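# Refit the band around the carton and corner guard

## Task

Get the band back around the carton so that it encircles both the carton and its corner guard. At the end the guard must be seated in its proper spot and the carton must rest flat on the table.

## Robot and tools

Robot: two arms, left_arm and right_arm, facing each other across a table. Each has a parallel two-finger gripper. In the scene frame the table centre is the origin, the top is at z = +0.020 m and +z is up. left_arm's base is at (+0.003, +0.453, +0.144) m and right_arm's at (-0.002, -0.455, +0.108) m, so left_arm is on the +y side. Arm names do not match left or right in the pictures.

Frames: each arm reports its hand pose, velocities and wrist-camera pose in its own base frame. Fixed cameras and the table use the scene frame. Motion offsets are taken along the axes of that arm's current Hand target. The fingers point along the gripper's +x and close along its y. end_effector_position is the midpoint between the fingers, 3 to 4 cm short of the tips; only the last 1.5 cm of each pad is flat.

execute_actions(actions, cameras): actions is a list of actions. Each action is up to 15 rows, one per 1/30 s step; a short action repeats its final row to fill 15 steps. Every row has exactly 14 numbers in [-1, 1], always both arms: left_arm dx, dy, dz, rx, ry, rz, opening, then right_arm the same seven. dx to rz are an offset, not a pose: they are measured from the arm's Hand target as it stood when that action began, and every row of the action is counted from that same start. Sending the same offset again therefore moves further. Scale: 1.0 equals 0.6 m for dx, dy, dz, and 180 degrees for the rotation vector rx, ry, rz. Six zeros re-command the current Hand target. opening is absolute, not an offset: +1 fully open (0.080 m), -1 closed; empty fingers meet near -0.78. A 0 is a real command, so resend an arm's current opening to leave it alone. Closing from fully open takes about 0.6 s or more. Images are returned only when actions is empty or cameras names them (["all"] for all).

move(target, speed, blend, opening_speed, grip_force, blocking, cameras): drives each gripper in a straight line toward a goal. target is one 14-number row laid out as above, or a list of up to 15 such rows; each row is an offset from the Hand targets at the start of the move, not from the previous row. speed is in m/s, 0.002 to 4.3, default 0.25 (turning up to twice that in rad/s), one value or one per row. blend (m) rounds corners between rows; 0 stops at each. opening_speed is the rate of opening change per second on the -1 to +1 scale, at least 0.2. grip_force is a per-pad limit of roughly 8 to 34 N, one value or one per arm, kept until changed. blocking=false returns after about 0.5 s while the move continues. A move lasts at most 10 s. Paths ignore obstacles and the other arm; faster moves lag, stray and hit harder. Avoid paths near an arm's own base.

wait(seconds): 0 to 10 s, arms keep their last command. stop(): brakes a running move. zoom_image(camera, region): enlarges [x0, y0, x1, y1] pixels (at most 504 by 504) of the newest image from cam_head_left, cam_head_right, cam_high, cam_low, cam_left_wrist or cam_right_wrist, all 896x504. finished_scene(scene): ends the current scene, given its number; irreversible, so only call it when the band encircles carton and guard, the guard is seated and the carton is flat, all without the robot holding anything.

Results: the robot state per arm: end_effector_position (m), end_effector_quat_wxyz, velocities, Joint positions (last entry is the finger opening in metres), grip_measured on the command scale (can be off by about 2 mm, and reads narrower when squeezing), Joint torques, External joint torques (outside push estimate), Hand target (last commanded pose after clipping; next offsets start here), Tool commands, motor temperatures. "within noise" means the arm is still. A move adds a move: line such as done, off_target, moving, held, blocked or fault, plus limits like paced or held. blocked means something stopped the gripper far from its goal and the arm now holds there. Reported poses can be a few centimetres off, more at long reach.

Control notes: orientation commands are clipped to 32 degrees from the measured one each step. Grippers often stop short or sag and tilt; check after each move and send the missing distance. Small moves may not happen or go sideways. To grip, command about 0.08 below grip_measured at first touch. To stop pressing, command back past the gripper.

Avoid: anything falling or being left off the table, dropping or releasing moving parts, fast hits, hard pushes, contact between the two arms or their wrist cameras, stress on camera cables. Torque load limits (N m): waist 18, shoulder 22.3, elbow 22.2, wrist pitch 5.86, wrist yaw 5.84, wrist roll 5.48; reaching one stops the arm for 10 s. Motors heat when holding loads, stretched or pushing; MOTOR HOT appears from 50 °C and 95 °C causes an over-temperature hold. Large one-step jumps can trigger OVER-SPEED FAULT. Objects may occasionally be nudged by outside pushes.

Each tool is called as a command line: name --argument value for each argument, lists and objects as JSON in quotes; but a table of rows of numbers goes row by row, as --pt "numbers of a row", without its own name.

## Session

execute_actions --actions '[]'

Scene clock: 0.00 s.
left_arm: end_effector_position=(+0.2602, +0.1337, +0.2606) grip_measured=+1.000 end_effector_quat_wxyz=(+0.864, +0.024, +0.503, -0.026) | right_arm: end_effector_position=(+0.1143, -0.2109, +0.1103) grip_measured=+1.000 end_effector_quat_wxyz=(+0.916, +0.224, +0.328, -0.052)
Joint positions: left_arm=[0.634 1.374 1.503 -1.284 0.314 0.64 0.08] | right_arm=[-1.584 1.462 0.839 -1.046 -0.893 -1.196 0.08]
Joint velocities: within noise
Joint torques (N m): no reading
External joint torques (N m): no reading
Motor temperatures (°C): left_arm=[33 29 34 34 37 34] | right_arm=[29 32 27 40 38 34]
Heat: left arm: hottest wrist yaw 37 °C (+0.0 °C/min); right arm: hottest wrist pitch 40 °C (+0.0 °C/min).
Hand target: left_arm +0.2604, +0.1336, +0.2628; +0.865, +0.026, +0.500, -0.025 | right_arm +0.1145, -0.2118, +0.1120; +0.918, +0.221, +0.326, -0.053
Tool commands: left_gripper/opening=+1.0 right_gripper/opening=+1.0

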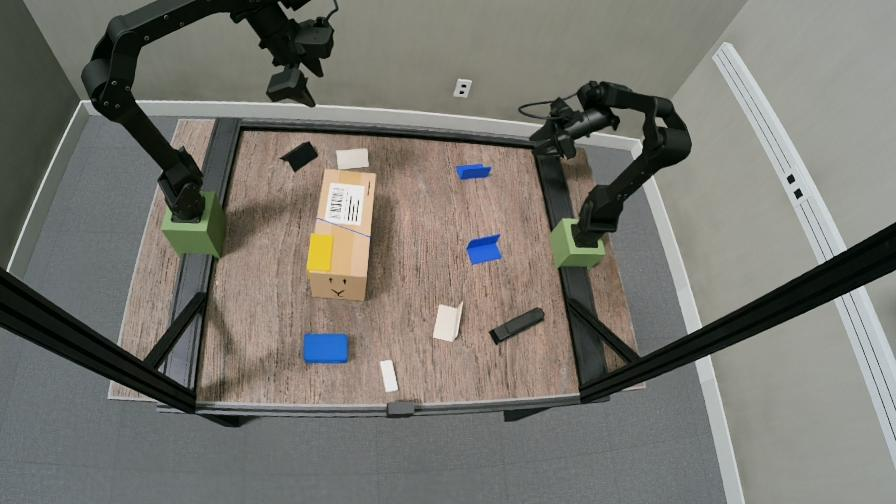

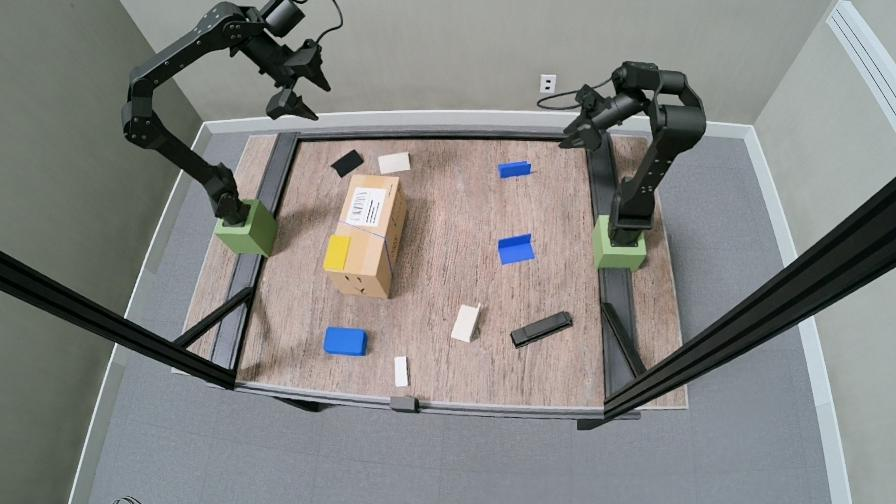

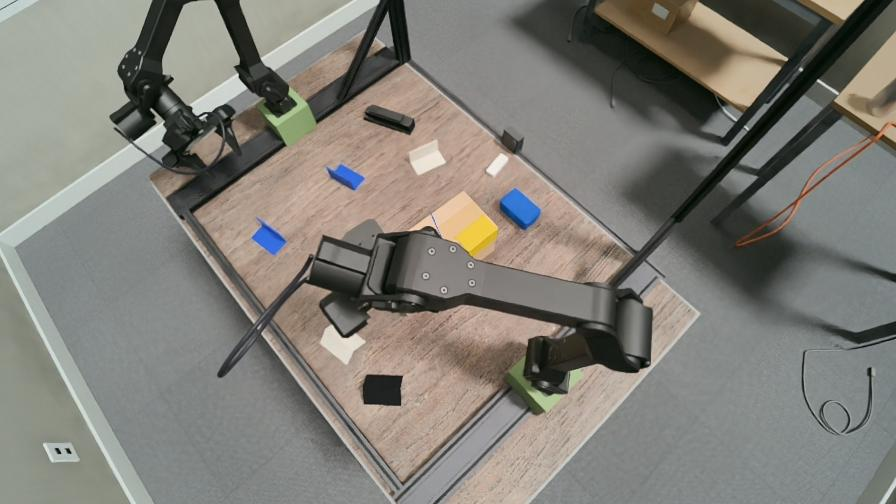

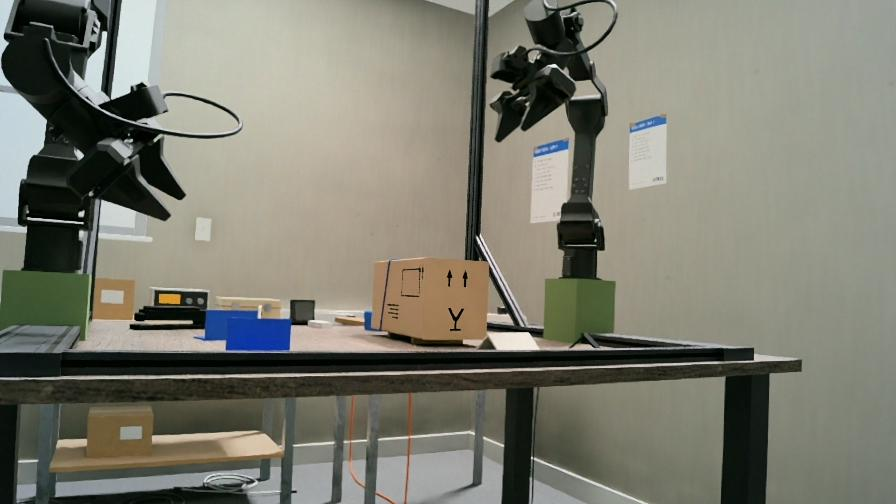

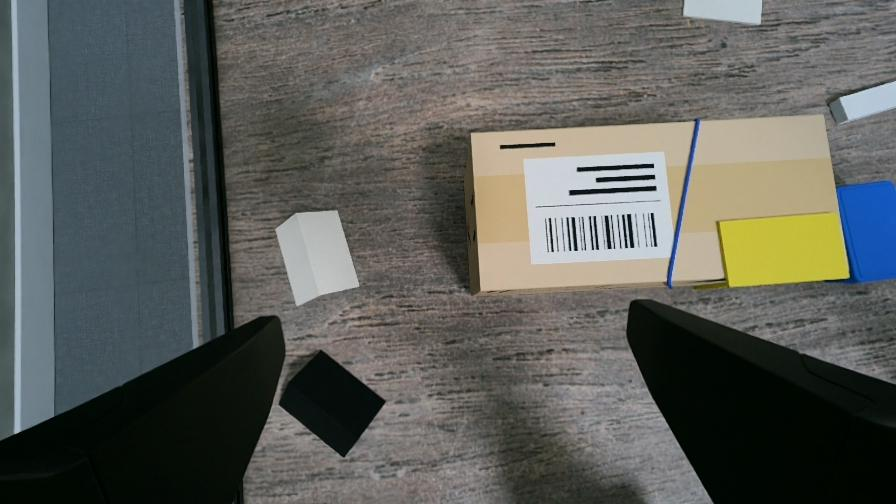

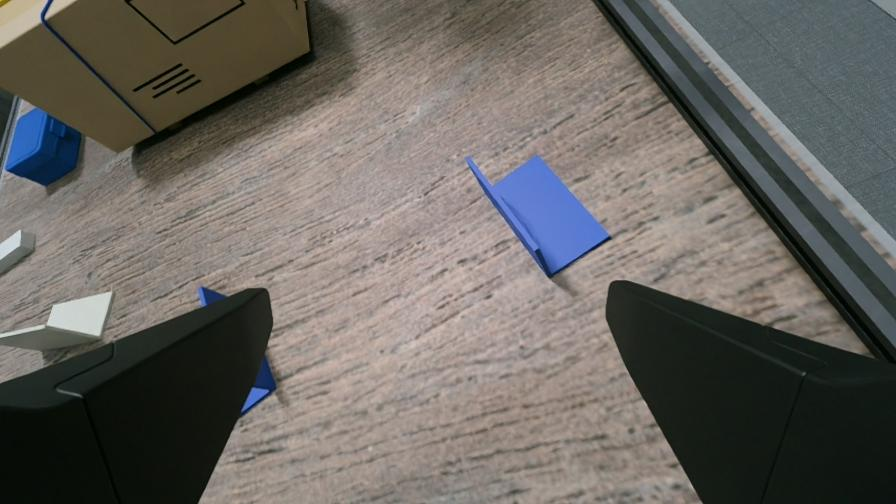

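zoom_image --camera "cam_left_wrist" --region '[440, 80, 896, 330]'

zoom_image --camera "cam_head_left" --region '[280, 150, 420, 310]'

zoom_image --camera "cam_head_right" --region '[300, 160, 440, 310]'

zoom_image --camera "cam_low" --region '[340, 230, 540, 370]'

zoom_image --camera "cam_right_wrist" --region '[0, 0, 360, 230]'

zoom_image --camera "cam_high" --region '[380, 160, 560, 280]'

Scaled by 1.105.

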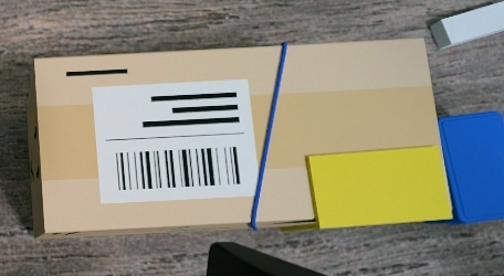

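Scaled by 3.150.

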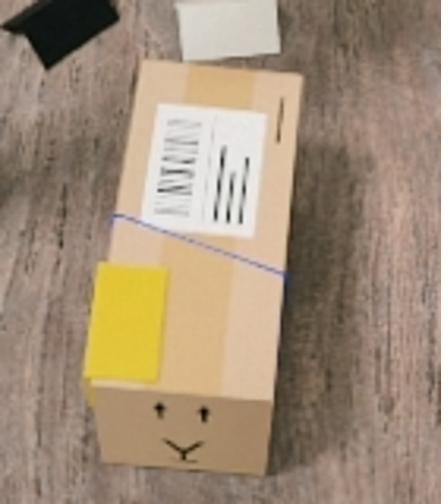

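Scaled by 3.360.

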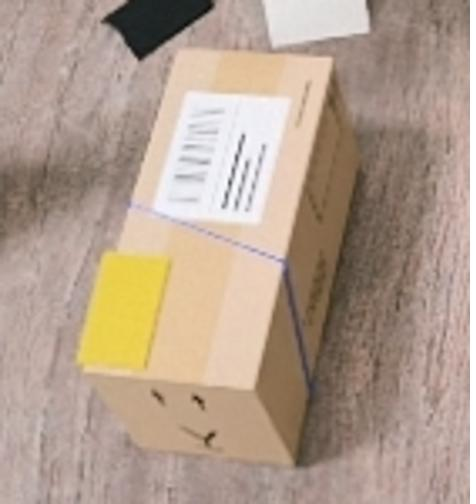

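Scaled by 2.520.

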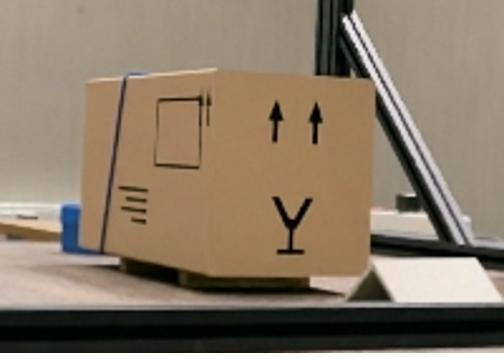

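Scaled by 1.400.

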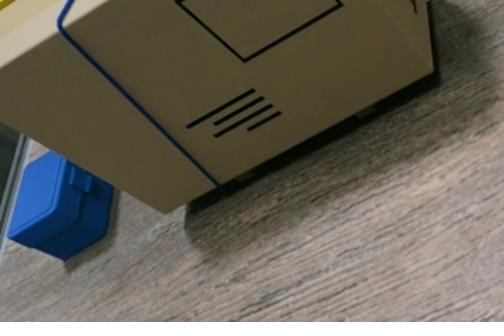

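Scaled by 2.800.

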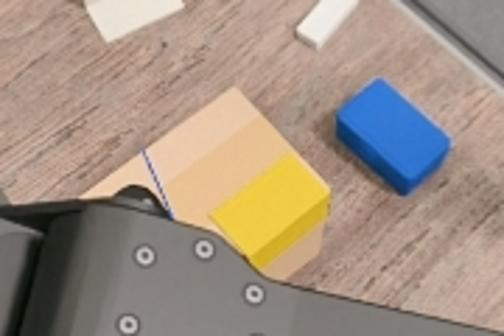

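move --target '[-0.0203, -0.0855, -0.175, 0.0873, -0.1005, -0.0787, 1.0, 0, 0, 0, 0, 0, 0, 1.0]' --speed 0.3 --cameras '["cam_left_wrist", "cam_high", "cam_head_left"]'

Scene clock: 137.37 s.
left_arm: end_effector_position=(+0.1600, +0.0903, +0.2219) grip_measured=+1.000 end_effector_quat_wxyz=(+0.911, +0.084, +0.352, -0.200) | right_arm: end_effector_position=(+0.1143, -0.2109, +0.1103) grip_measured=+1.000 end_effector_quat_wxyz=(+0.916, +0.224, +0.328, -0.052)
Joint positions: left_arm=[1.163 1.111 1.074 -1.555 0.831 1.616 0.08] | right_arm=[-1.584 1.462 0.839 -1.046 -0.893 -1.196 0.08]
Joint torques (N m): left_arm=[0.25 -1.51 3.04 -0.01 0.55 0.12] | right_arm=[0 -5.06 5.45 -0.01 -0.64 -0.02]
External joint torques (N m): left_arm=[0.24 0.5 -2.2 -0.26 0.08 0.12] | right_arm=[-0.01 -1.01 0.63 -0.17 -0.15 0]
Motor temperatures (°C): left_arm=[32 34 38 35 36 34] | right_arm=[29 35 31 39 38 33]
Heat: left arm: hottest elbow 38 °C (+0.0 °C/min); right arm: hottest wrist pitch 39 °C (+0.0 °C/min).
Hand target: left_arm +0.1600, +0.0899, +0.2198; +0.911, +0.077, +0.350, -0.202 | right_arm +0.1145, -0.2118, +0.1120; +0.918, +0.221, +0.326, -0.053
Off the commanded pose: left_arm 0.002 m, 1 deg | right_arm 0.002 m, 0 deg.
move: done
camera_calibration:
cam_left_wrist: T_world_to_cam=[[-0.458113, -0.88854, -0.0250888, 0.164186], [-0.787969, 0.419, -0.451158, 0.217344], [0.411384, -0.186912, -0.892092, 0.2266], [0, 0, 0, 1]] pos_world=[0.153256, 0.0971734, 0.304324]
Images, in order (width x height): cam_head_left 896x504, cam_high 896x504, cam_left_wrist 896x504.

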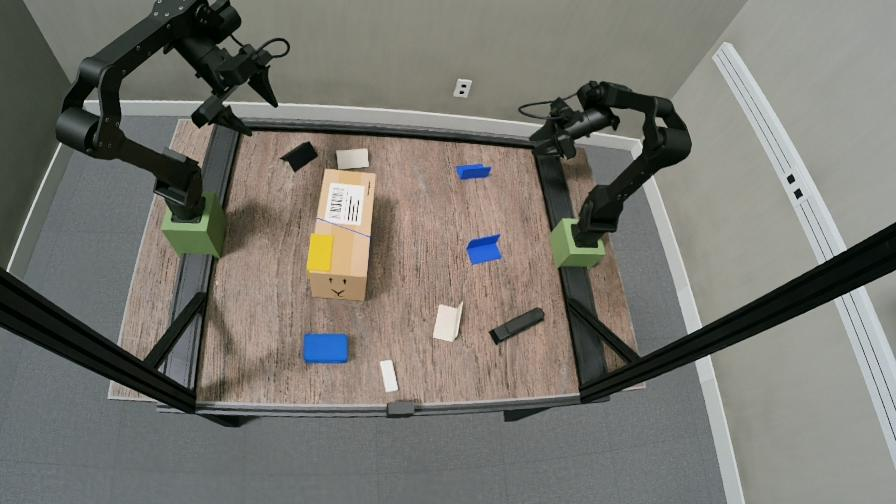

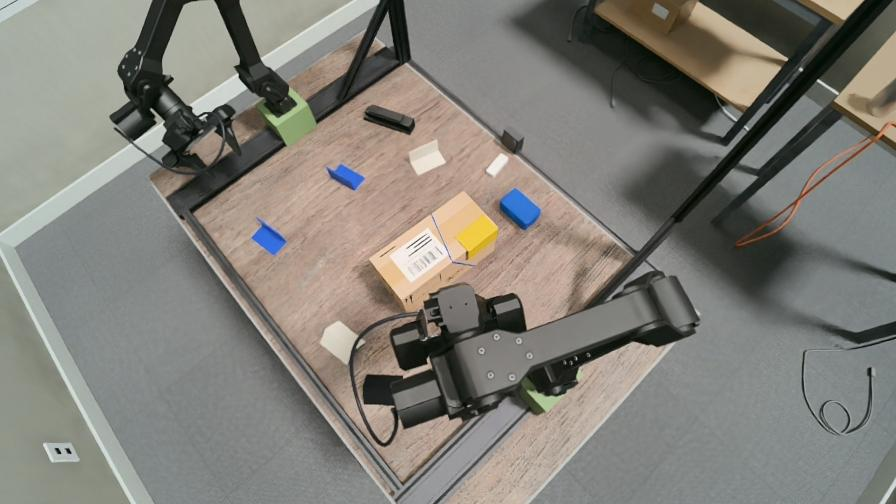

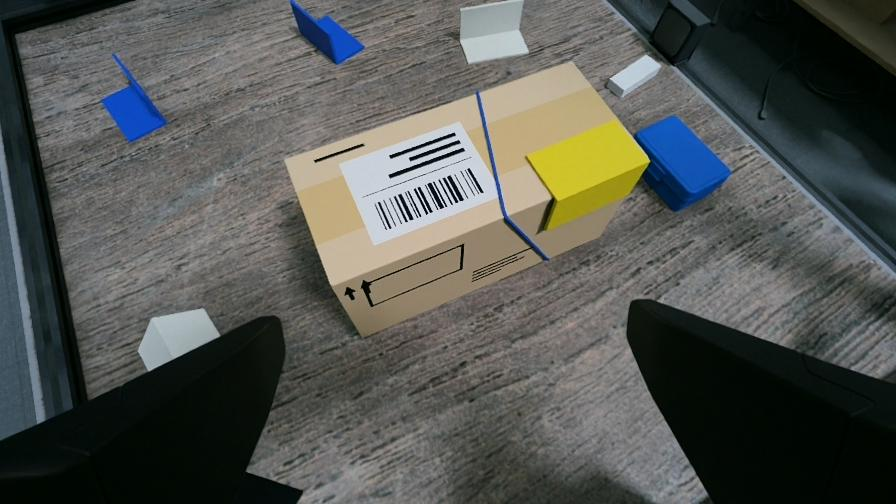

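zoom_image --camera "cam_left_wrist" --region '[430, 50, 680, 290]'

zoom_image --camera "cam_left_wrist" --region '[270, 50, 670, 350]'

zoom_image --camera "cam_high" --region '[360, 180, 510, 320]'

Scaled by 2.016.

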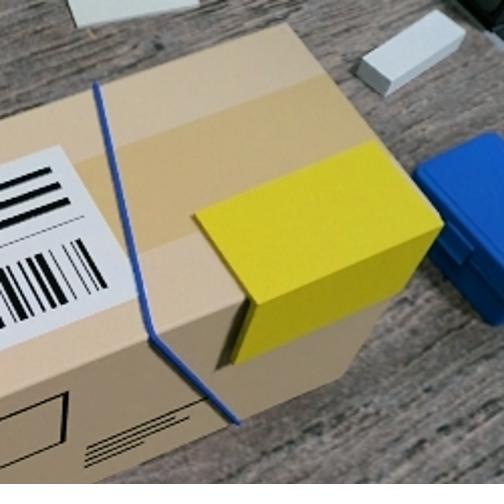

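Scaled by 1.260.

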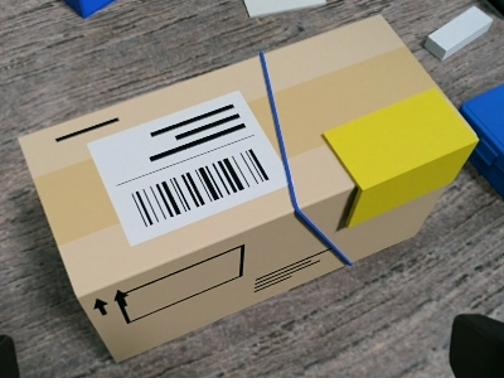

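Scaled by 3.360.

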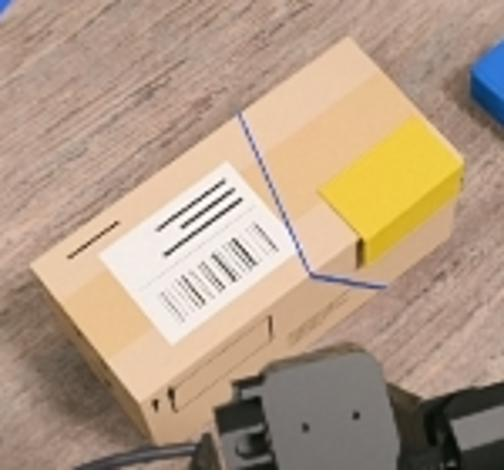

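move --target '[0.3752, -0.0635, 0.069, -0.0261, 0.2665, 0.0116, -0.2, 0.0651, 0.4583, 0.0249, -0.1461, -0.0498, -0.0038, 1.0]' --speed 0.3 --cameras '["all"]'

Scene clock: 247.43 s.
left_arm: end_effector_position=(+0.3170, -0.0268, +0.0991) grip_measured=-0.197 end_effector_quat_wxyz=(+0.695, +0.121, +0.698, -0.124) | right_arm: end_effector_position=(+0.2187, +0.0294, +0.1927) grip_measured=+1.000 end_effector_quat_wxyz=(+0.964, -0.004, +0.267, +0.000)
Joint positions: left_arm=[-0.082 1.765 1.345 -1.155 0.004 0.267 0.026] | right_arm=[0.321 0.543 0.57 -0.592 0.276 0.162 0.08]
Joint torques (N m): left_arm=[-0.12 -5.74 5.82 0.04 -0.11 -0.01] | right_arm=[0.25 0.11 8.54 1.33 0.18 0.11]
External joint torques (N m): left_arm=[-0.12 1.11 0.41 -0.28 -0.12 -0.01] | right_arm=[0.24 0.26 2.28 -0.15 0.09 0.11]
Heat: left arm: hottest wrist yaw 37 °C (+0.0 °C/min); right arm: hottest wrist pitch 38 °C (+0.0 °C/min).
Hand target: left_arm +0.3206, -0.0270, +0.1000; +0.696, +0.123, +0.696, -0.123 | right_arm +0.2200, +0.0302, +0.1998; +0.966, +0.000, +0.259, +0.000
Off the commanded pose: left_arm 0.004 m, 0 deg | right_arm 0.007 m, 1 deg.
move: done
camera_calibration:
cam_left_wrist: T_world_to_cam=[[-0.375175, -0.926627, 0.0246121, 0.0967959], [-0.862381, 0.358654, 0.357304, 0.27656], [-0.339915, 0.112827, -0.933664, 0.280844], [0, 0, 0, 1]] pos_world=[0.370279, -0.0411822, 0.161015]
cam_right_wrist: T_world_to_cam=[[-0.0448632, -0.998591, 0.0283561, 0.0348607], [-0.789204, 0.0180248, -0.613866, 0.315131], [0.61249, -0.0499188, -0.788901, 0.10107], [0, 0, 0, 1]] pos_world=[0.188362, 0.0341767, 0.272194]

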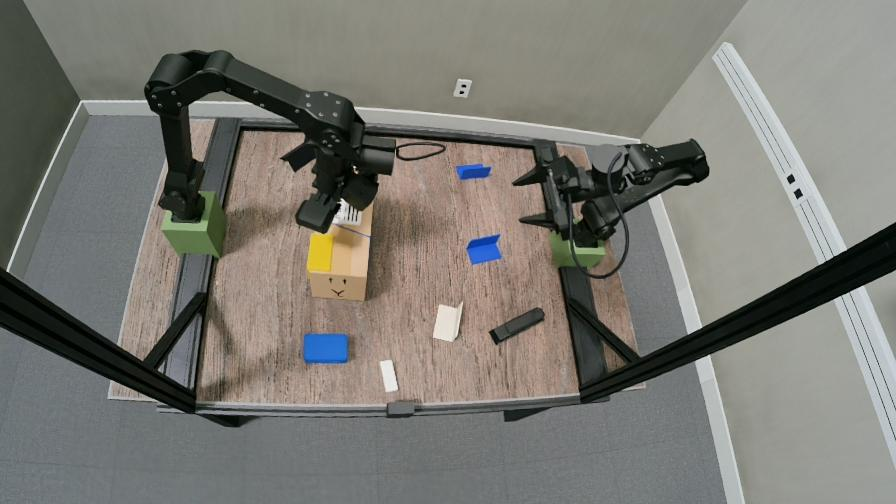

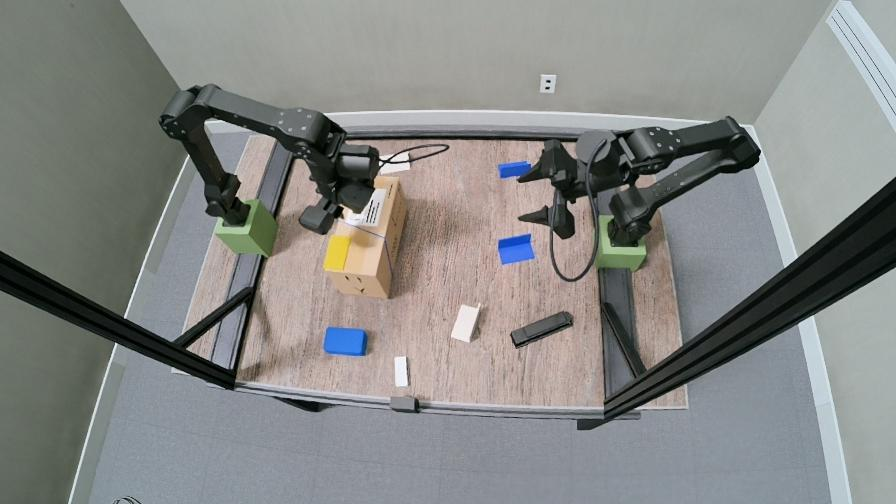

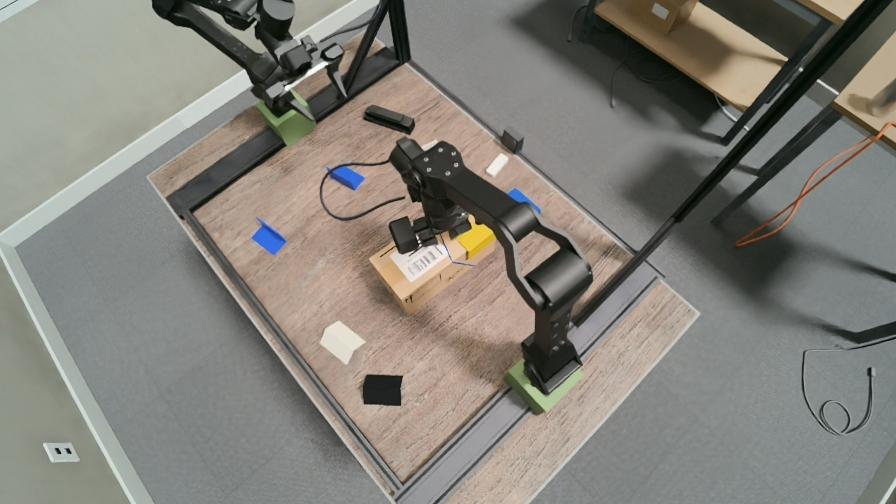

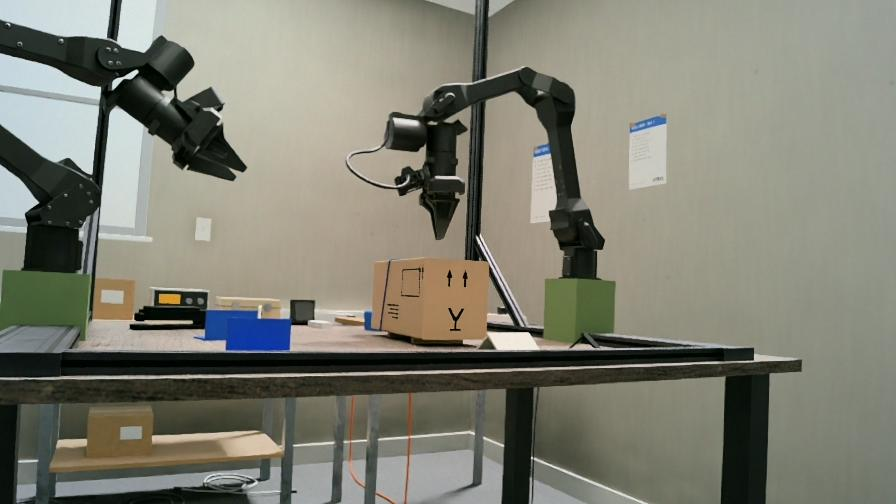

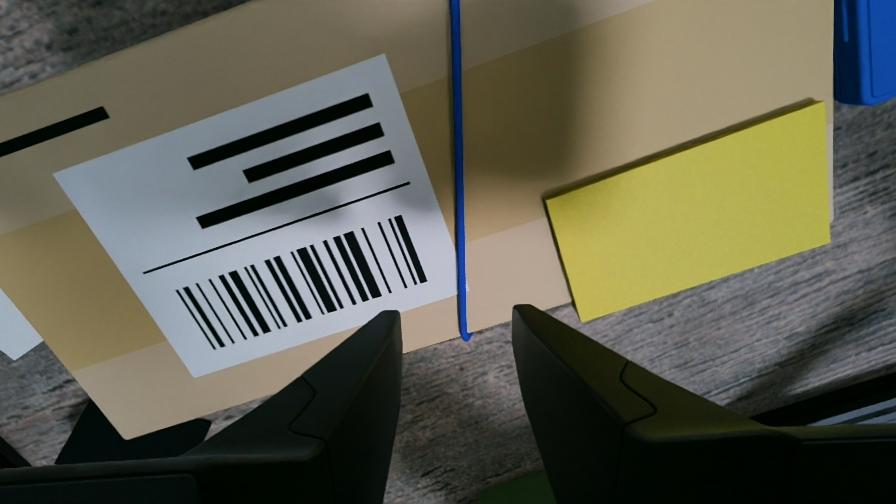

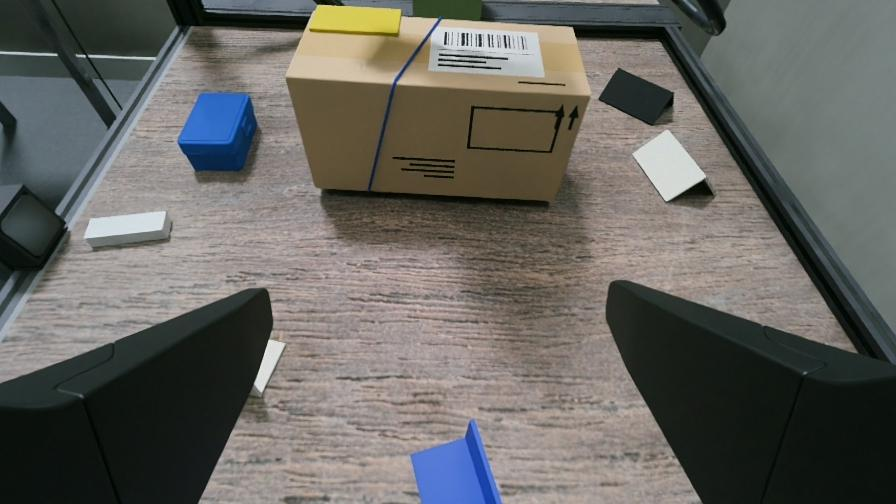

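zoom_image --camera "cam_left_wrist" --region '[420, 60, 860, 360]'

zoom_image --camera "cam_right_wrist" --region '[270, 0, 610, 220]'

zoom_image --camera "cam_low" --region '[340, 220, 520, 360]'

Scaled by 1.145.

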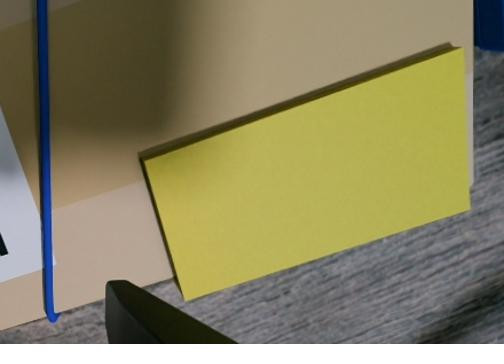

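Scaled by 1.482.

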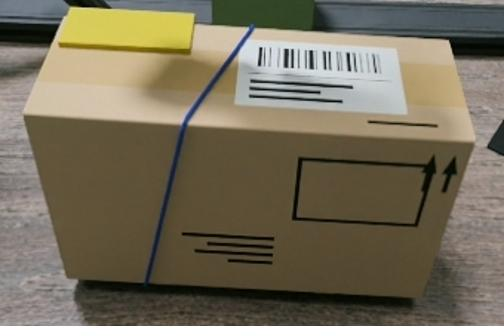

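Scaled by 2.800.

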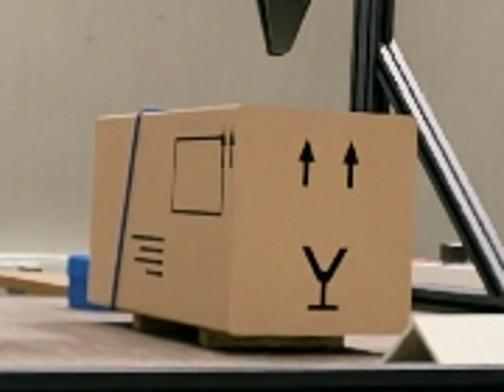

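move --target '[0.0667, 0, 0, 0, 0, 0, -0.2, 0, 0, 0, 0, 0, 0, 1.0]' --speed 0.12 --cameras '["cam_left_wrist", "cam_low", "cam_right_wrist"]'

Scene clock: 290.33 s.
left_arm: end_effector_position=(+0.3231, -0.0273, +0.0646) grip_measured=-0.197 end_effector_quat_wxyz=(+0.702, +0.122, +0.691, -0.124) | right_arm: end_effector_position=(+0.2187, +0.0294, +0.1926) grip_measured=+1.000 end_effector_quat_wxyz=(+0.964, -0.004, +0.267, +0.000)
Joint positions: left_arm=[-0.082 1.805 1.252 -1.004 0.004 0.267 0.026] | right_arm=[0.321 0.543 0.57 -0.592 0.277 0.162 0.08]
Joint torques (N m): left_arm=[-0.1 -6.05 3 0.28 -0.11 -0.03] | right_arm=[0.2 0.14 8.52 1.33 0.19 0.11]
External joint torques (N m): left_arm=[-0.09 0.91 -2.28 -0.08 -0.12 -0.03] | right_arm=[0.19 0.3 2.21 -0.17 0.09 0.11]
Motor temperatures (°C): left_arm=[32 34 37 34 36 33] | right_arm=[29 32 34 45 37 33]
Heat: left arm: hottest elbow 37 °C (+3.0 °C/min); right arm: hottest wrist pitch 45 °C (+7.1 °C/min).
Hand target: left_arm +0.3207, -0.0270, +0.0601; +0.696, +0.123, +0.696, -0.123 | right_arm +0.2200, +0.0302, +0.1998; +0.966, +0.000, +0.259, +0.000
Off the commanded pose: left_arm 0.005 m, 1 deg | right_arm 0.007 m, 1 deg.
move: done
camera_calibration:
cam_left_wrist: T_world_to_cam=[[-0.3756, -0.926587, 0.0189998, 0.0998916], [-0.868979, 0.359226, 0.34034, 0.297625], [-0.32218, 0.111321, -0.94011, 0.245424], [0, 0, 0, 1]] pos_world=[0.37522, -0.0416772, 0.127534]
cam_right_wrist: T_world_to_cam=[[-0.0450004, -0.998584, 0.0283859, 0.034983], [-0.789419, 0.0181326, -0.613587, 0.31517], [0.612203, -0.05002, -0.789117, 0.10113], [0, 0, 0, 1]] pos_world=[0.188464, 0.0342771, 0.272194]
Images, in order (width x height): cam_low 896x504, cam_left_wrist 896x504, cam_right_wrist 896x504.

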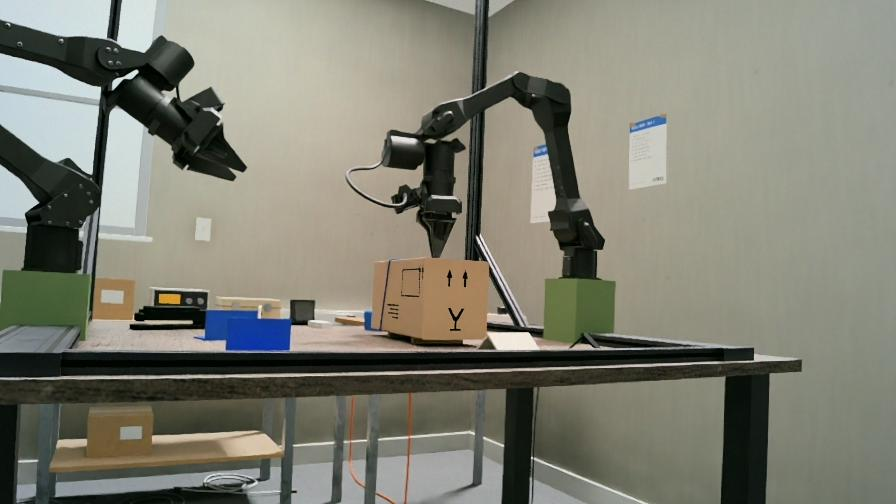

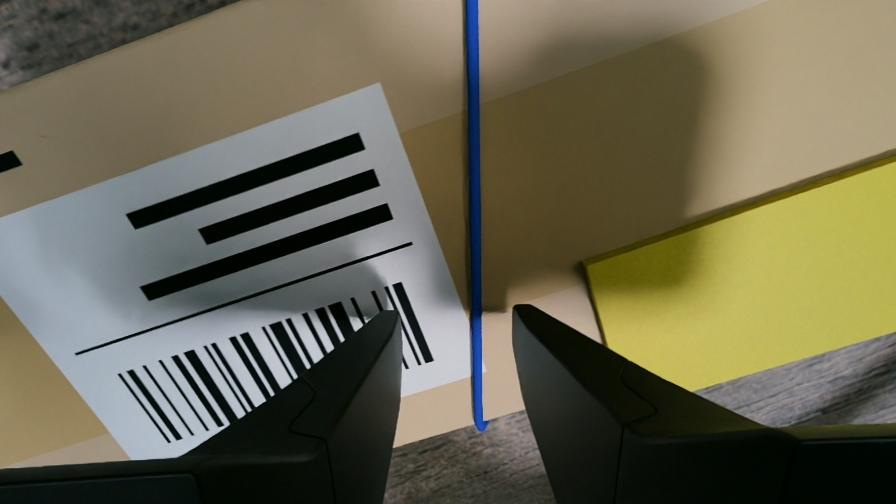

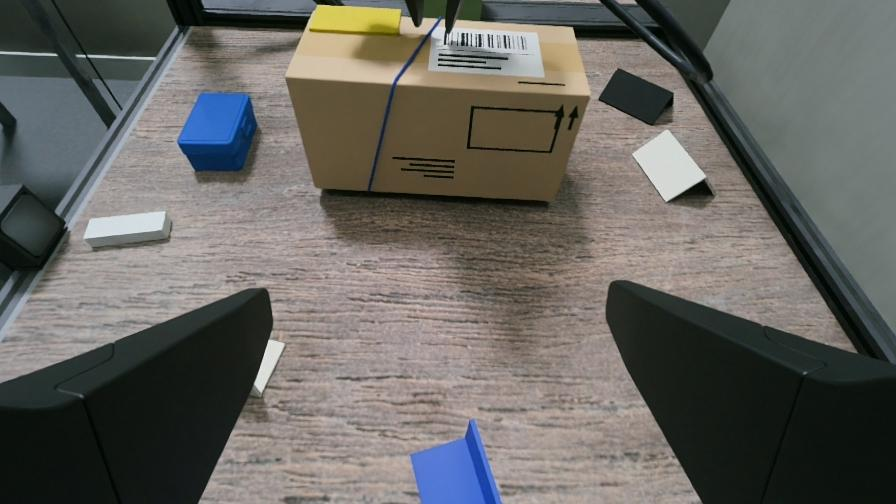

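move --target '[0.02, -0.0083, -0.022, 0, 0, 0, -0.2, 0, 0, 0, 0, 0, 0, 1.0]' --speed 0.08 --cameras '["cam_low", "cam_left_wrist"]'

zoom_image --camera "cam_low" --region '[380, 200, 500, 290]'

Scene clock: 308.87 s.
left_arm: end_effector_position=(+0.3144, -0.0270, +0.0546) grip_measured=-0.197 end_effector_quat_wxyz=(+0.707, +0.121, +0.686, -0.122) | right_arm: end_effector_position=(+0.2187, +0.0294, +0.1926) grip_measured=+1.000 end_effector_quat_wxyz=(+0.964, -0.004, +0.267, +0.000)
Joint positions: left_arm=[-0.084 1.774 1.172 -0.94 0.003 0.262 0.026] | right_arm=[0.321 0.543 0.57 -0.592 0.277 0.162 0.08]
Joint torques (N m): left_arm=[-0.35 -6.09 1.45 -0.05 -0.11 -0.01] | right_arm=[0.22 0.12 8.56 1.3 0.19 0.12]
External joint torques (N m): left_arm=[-0.38 0.63 -3.78 -0.43 -0.11 -0.01] | right_arm=[0.21 0.26 2.29 -0.18 0.1 0.11]
Heat: left arm: hottest elbow 36 °C (+1.0 °C/min); right arm: hottest wrist pitch 46 °C (+7.0 °C/min).
Hand target: left_arm +0.3066, -0.0273, +0.0481; +0.696, +0.123, +0.696, -0.123 | right_arm +0.2200, +0.0302, +0.1998; +0.966, +0.000, +0.259, +0.000
Off the commanded pose: left_arm 0.010 m, 2 deg | right_arm 0.007 m, 1 deg.
move: off_target (left_arm)
camera_calibration:
cam_left_wrist: T_world_to_cam=[[-0.373, -0.92772, 0.0143898, 0.0965527], [-0.874905, 0.356843, 0.327421, 0.295747], [-0.30889, 0.109538, -0.944769, 0.229232], [0, 0, 0, 1]] pos_world=[0.365572, -0.0410714, 0.118348]
Images, in order (width x height): cam_low 896x504, cam_left_wrist 896x504.

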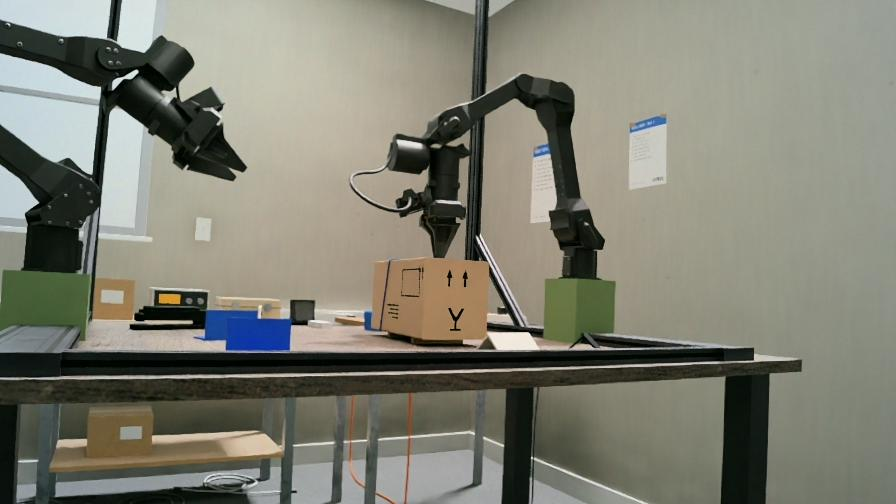

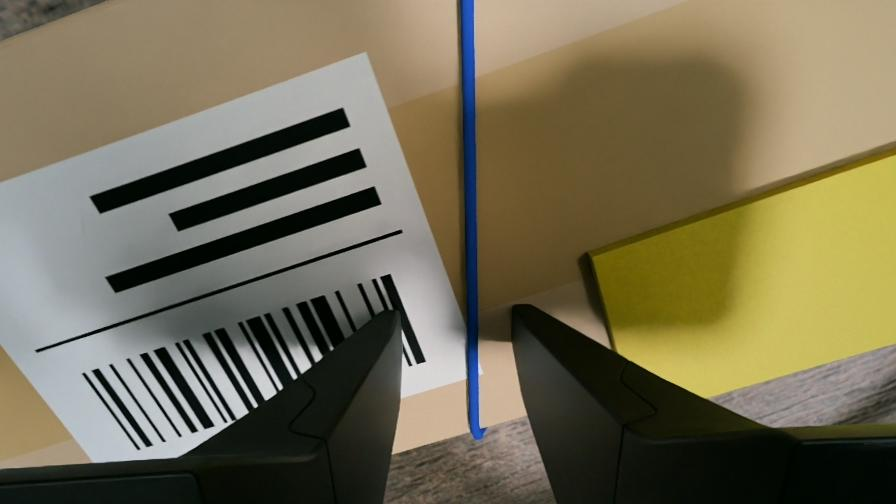

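Scaled by 4.200.

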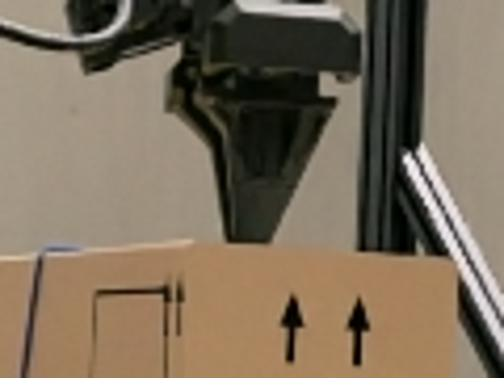

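move --target '[0.0117, -0.0067, -0.005, 0, 0, 0, -0.2, 0, 0, 0, 0, 0, 0, 1.0]' --speed 0.05 --cameras '["cam_low", "cam_left_wrist"]'

zoom_image --camera "cam_low" --region '[360, 180, 500, 290]'

Scene clock: 319.90 s.
left_arm: end_effector_position=(+0.3133, -0.0279, +0.0534) grip_measured=-0.198 end_effector_quat_wxyz=(+0.714, +0.122, +0.679, -0.118) | right_arm: end_effector_position=(+0.2187, +0.0294, +0.1926) grip_measured=+1.000 end_effector_quat_wxyz=(+0.964, -0.004, +0.267, +0.000)
Joint positions: left_arm=[-0.089 1.757 1.145 -0.91 -0.001 0.252 0.026] | right_arm=[0.321 0.543 0.57 -0.592 0.277 0.162 0.08]
Joint torques (N m): left_arm=[-0.75 -4.81 0.67 -0.05 0.02 -0.01] | right_arm=[0.23 0.1 8.53 1.33 0.19 0.13]
External joint torques (N m): left_arm=[-0.75 1.77 -4.55 -0.46 0.01 -0.01] | right_arm=[0.24 0.23 2.31 -0.13 0.1 0.12]
Heat: left arm: hottest shoulder 35 °C (+3.0 °C/min); right arm: hottest wrist pitch 47 °C (+6.0 °C/min).
Hand target: left_arm +0.3023, -0.0300, +0.0410; +0.696, +0.123, +0.696, -0.123 | right_arm +0.2200, +0.0302, +0.1998; +0.966, +0.000, +0.259, +0.000
Off the commanded pose: left_arm 0.017 m, 3 deg | right_arm 0.007 m, 1 deg.
move: off_target (left_arm)
camera_calibration:
cam_left_wrist: T_world_to_cam=[[-0.368779, -0.929504, 0.00494343, 0.0943444], [-0.883141, 0.352033, 0.310057, 0.298929], [-0.289939, 0.109977, -0.950705, 0.222172], [0, 0, 0, 1]] pos_world=[0.363205, -0.0419732, 0.118068]
Images, in order (width x height): cam_low 896x504, cam_left_wrist 896x504.

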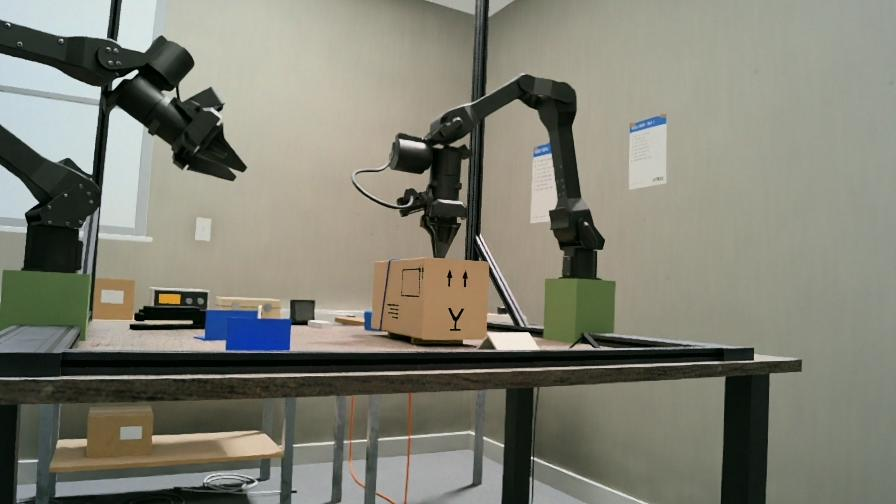

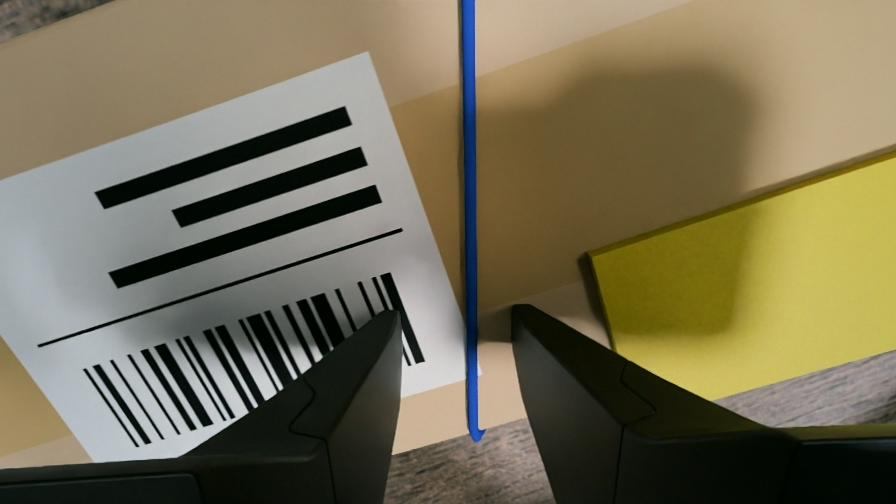

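Scaled by 3.600.

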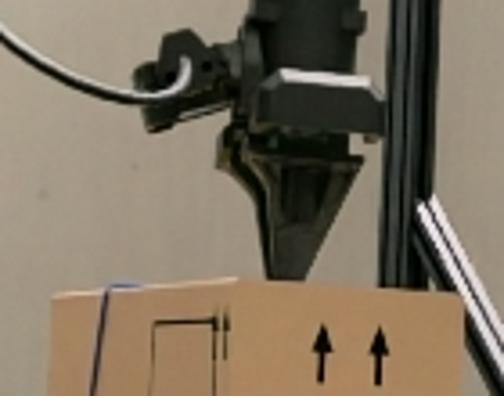

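move --pt "-0.0333 -0.002 0.0 0 0 0 -0.2 0 0 0 0 0 0 1.0" --pt "-0.0117 -0.002 0.0 0 0 0 -0.2 0 0 0 0 0 0 1.0" --speed 0.06 --cameras '["cam_left_wrist"]'

Scene clock: 333.47 s.
left_arm: end_effector_position=(+0.3017, -0.0300, +0.0543) grip_measured=-0.198 end_effector_quat_wxyz=(+0.697, +0.123, +0.696, -0.122) | right_arm: end_effector_position=(+0.2187, +0.0294, +0.1926) grip_measured=+1.000 end_effector_quat_wxyz=(+0.964, -0.004, +0.267, +0.000)
Joint positions: left_arm=[-0.1 1.751 1.143 -0.961 -0.001 0.248 0.026] | right_arm=[0.321 0.543 0.57 -0.592 0.277 0.162 0.08]
Joint torques (N m): left_arm=[-0.25 -5.18 2.4 1.58 0.04 -0.02] | right_arm=[0.26 0.15 8.53 1.32 0.2 0.11]
External joint torques (N m): left_arm=[-0.22 1.27 -2.76 1.23 0.03 -0.02] | right_arm=[0.25 0.33 2.24 -0.16 0.11 0.11]
Heat: left arm: hottest wrist yaw 35 °C (-1.0 °C/min); right arm: hottest wrist pitch 47 °C (+3.0 °C/min).
Hand target: left_arm +0.3020, -0.0312, +0.0481; +0.696, +0.123, +0.696, -0.123 | right_arm +0.2200, +0.0302, +0.1998; +0.966, +0.000, +0.259, +0.000
Off the commanded pose: left_arm 0.006 m, 0 deg | right_arm 0.007 m, 1 deg.
move: done
camera_calibration:
cam_left_wrist: T_world_to_cam=[[-0.374294, -0.927136, 0.0179815, 0.0892678], [-0.865227, 0.356145, 0.352906, 0.281532], [-0.333596, 0.116533, -0.935486, 0.232483], [0, 0, 0, 1]] pos_world=[0.354557, -0.0445947, 0.116525]
Images, in order (width x height): cam_left_wrist 896x504.

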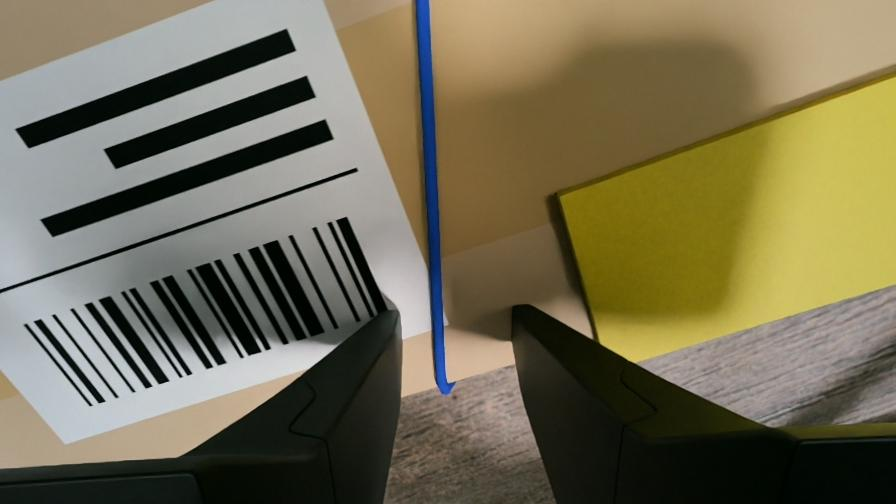

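move --target '[0, 0, 0, 0, 0, 0, -1.0, 0, 0, 0, 0, 0, 0, 1.0]' --speed 0.06 --opening_speed 0.8 --cameras '["cam_left_wrist", "cam_right_wrist"]'

zoom_image --camera "cam_left_wrist" --region '[350, 220, 560, 420]'

Scene clock: 343.17 s.
left_arm: end_effector_position=(+0.3049, -0.0314, +0.0542) grip_measured=-0.764 end_effector_quat_wxyz=(+0.702, +0.123, +0.690, -0.123) | right_arm: end_effector_position=(+0.2187, +0.0294, +0.1926) grip_measured=+1.000 end_effector_quat_wxyz=(+0.964, -0.004, +0.267, +0.000)
Joint positions: left_arm=[-0.102 1.751 1.143 -0.945 0.002 0.248 0.001] | right_arm=[0.321 0.543 0.57 -0.592 0.277 0.162 0.08]
Joint torques (N m): left_arm=[-0.07 -5.2 2.52 0.55 -0.07 -0.02] | right_arm=[0.22 0.11 8.56 1.32 0.2 0.11]
External joint torques (N m): left_arm=[-0.04 1.22 -2.61 0.19 -0.08 -0.02] | right_arm=[0.23 0.28 2.26 -0.17 0.1 0.1]
Heat: left arm: hottest wrist pitch 36 °C (+2.0 °C/min); right arm: hottest wrist pitch 47 °C (+2.0 °C/min).
Hand target: left_arm +0.3019, -0.0311, +0.0480; +0.696, +0.123, +0.696, -0.123 | right_arm +0.2200, +0.0302, +0.1998; +0.966, +0.000, +0.259, +0.000
Off the commanded pose: left_arm 0.007 m, 1 deg | right_arm 0.007 m, 1 deg.
move: done
camera_calibration:
cam_left_wrist: T_world_to_cam=[[-0.376011, -0.92646, 0.0169538, 0.0896685], [-0.869906, 0.359242, 0.337947, 0.287219], [-0.319185, 0.112323, -0.941013, 0.229458], [0, 0, 0, 1]] pos_world=[0.35681, -0.0458805, 0.117338]
cam_right_wrist: T_world_to_cam=[[-0.0450004, -0.998584, 0.0283859, 0.034983], [-0.789419, 0.0181326, -0.613587, 0.31517], [0.612203, -0.05002, -0.789117, 0.10113], [0, 0, 0, 1]] pos_world=[0.188464, 0.0342771, 0.272194]
Images, in order (width x height): cam_left_wrist 896x504, cam_right_wrist 896x504.

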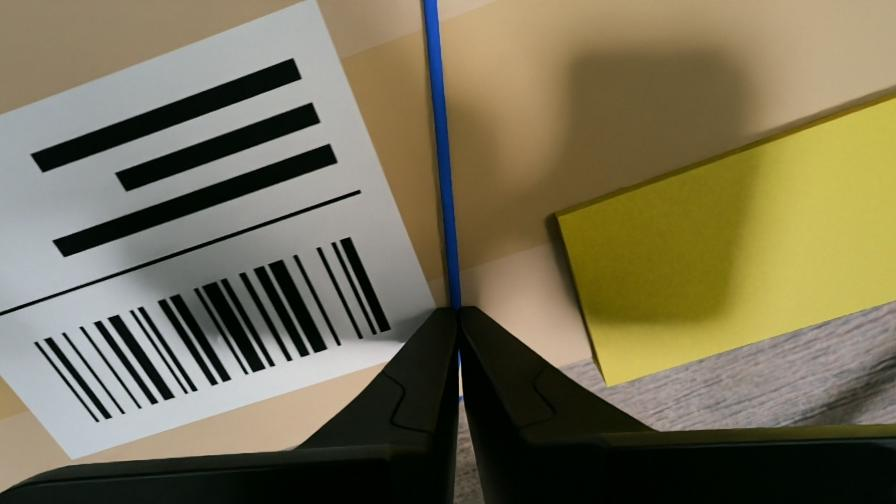

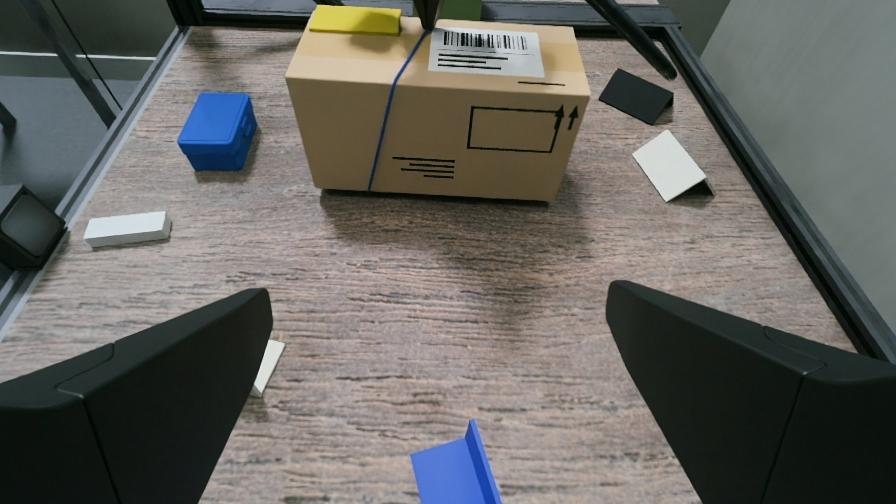

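Scaled by 2.400.

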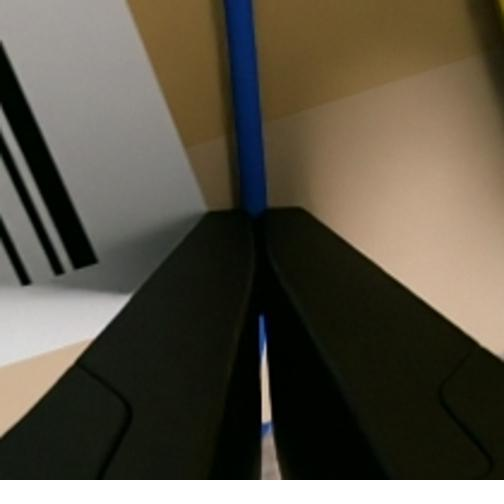

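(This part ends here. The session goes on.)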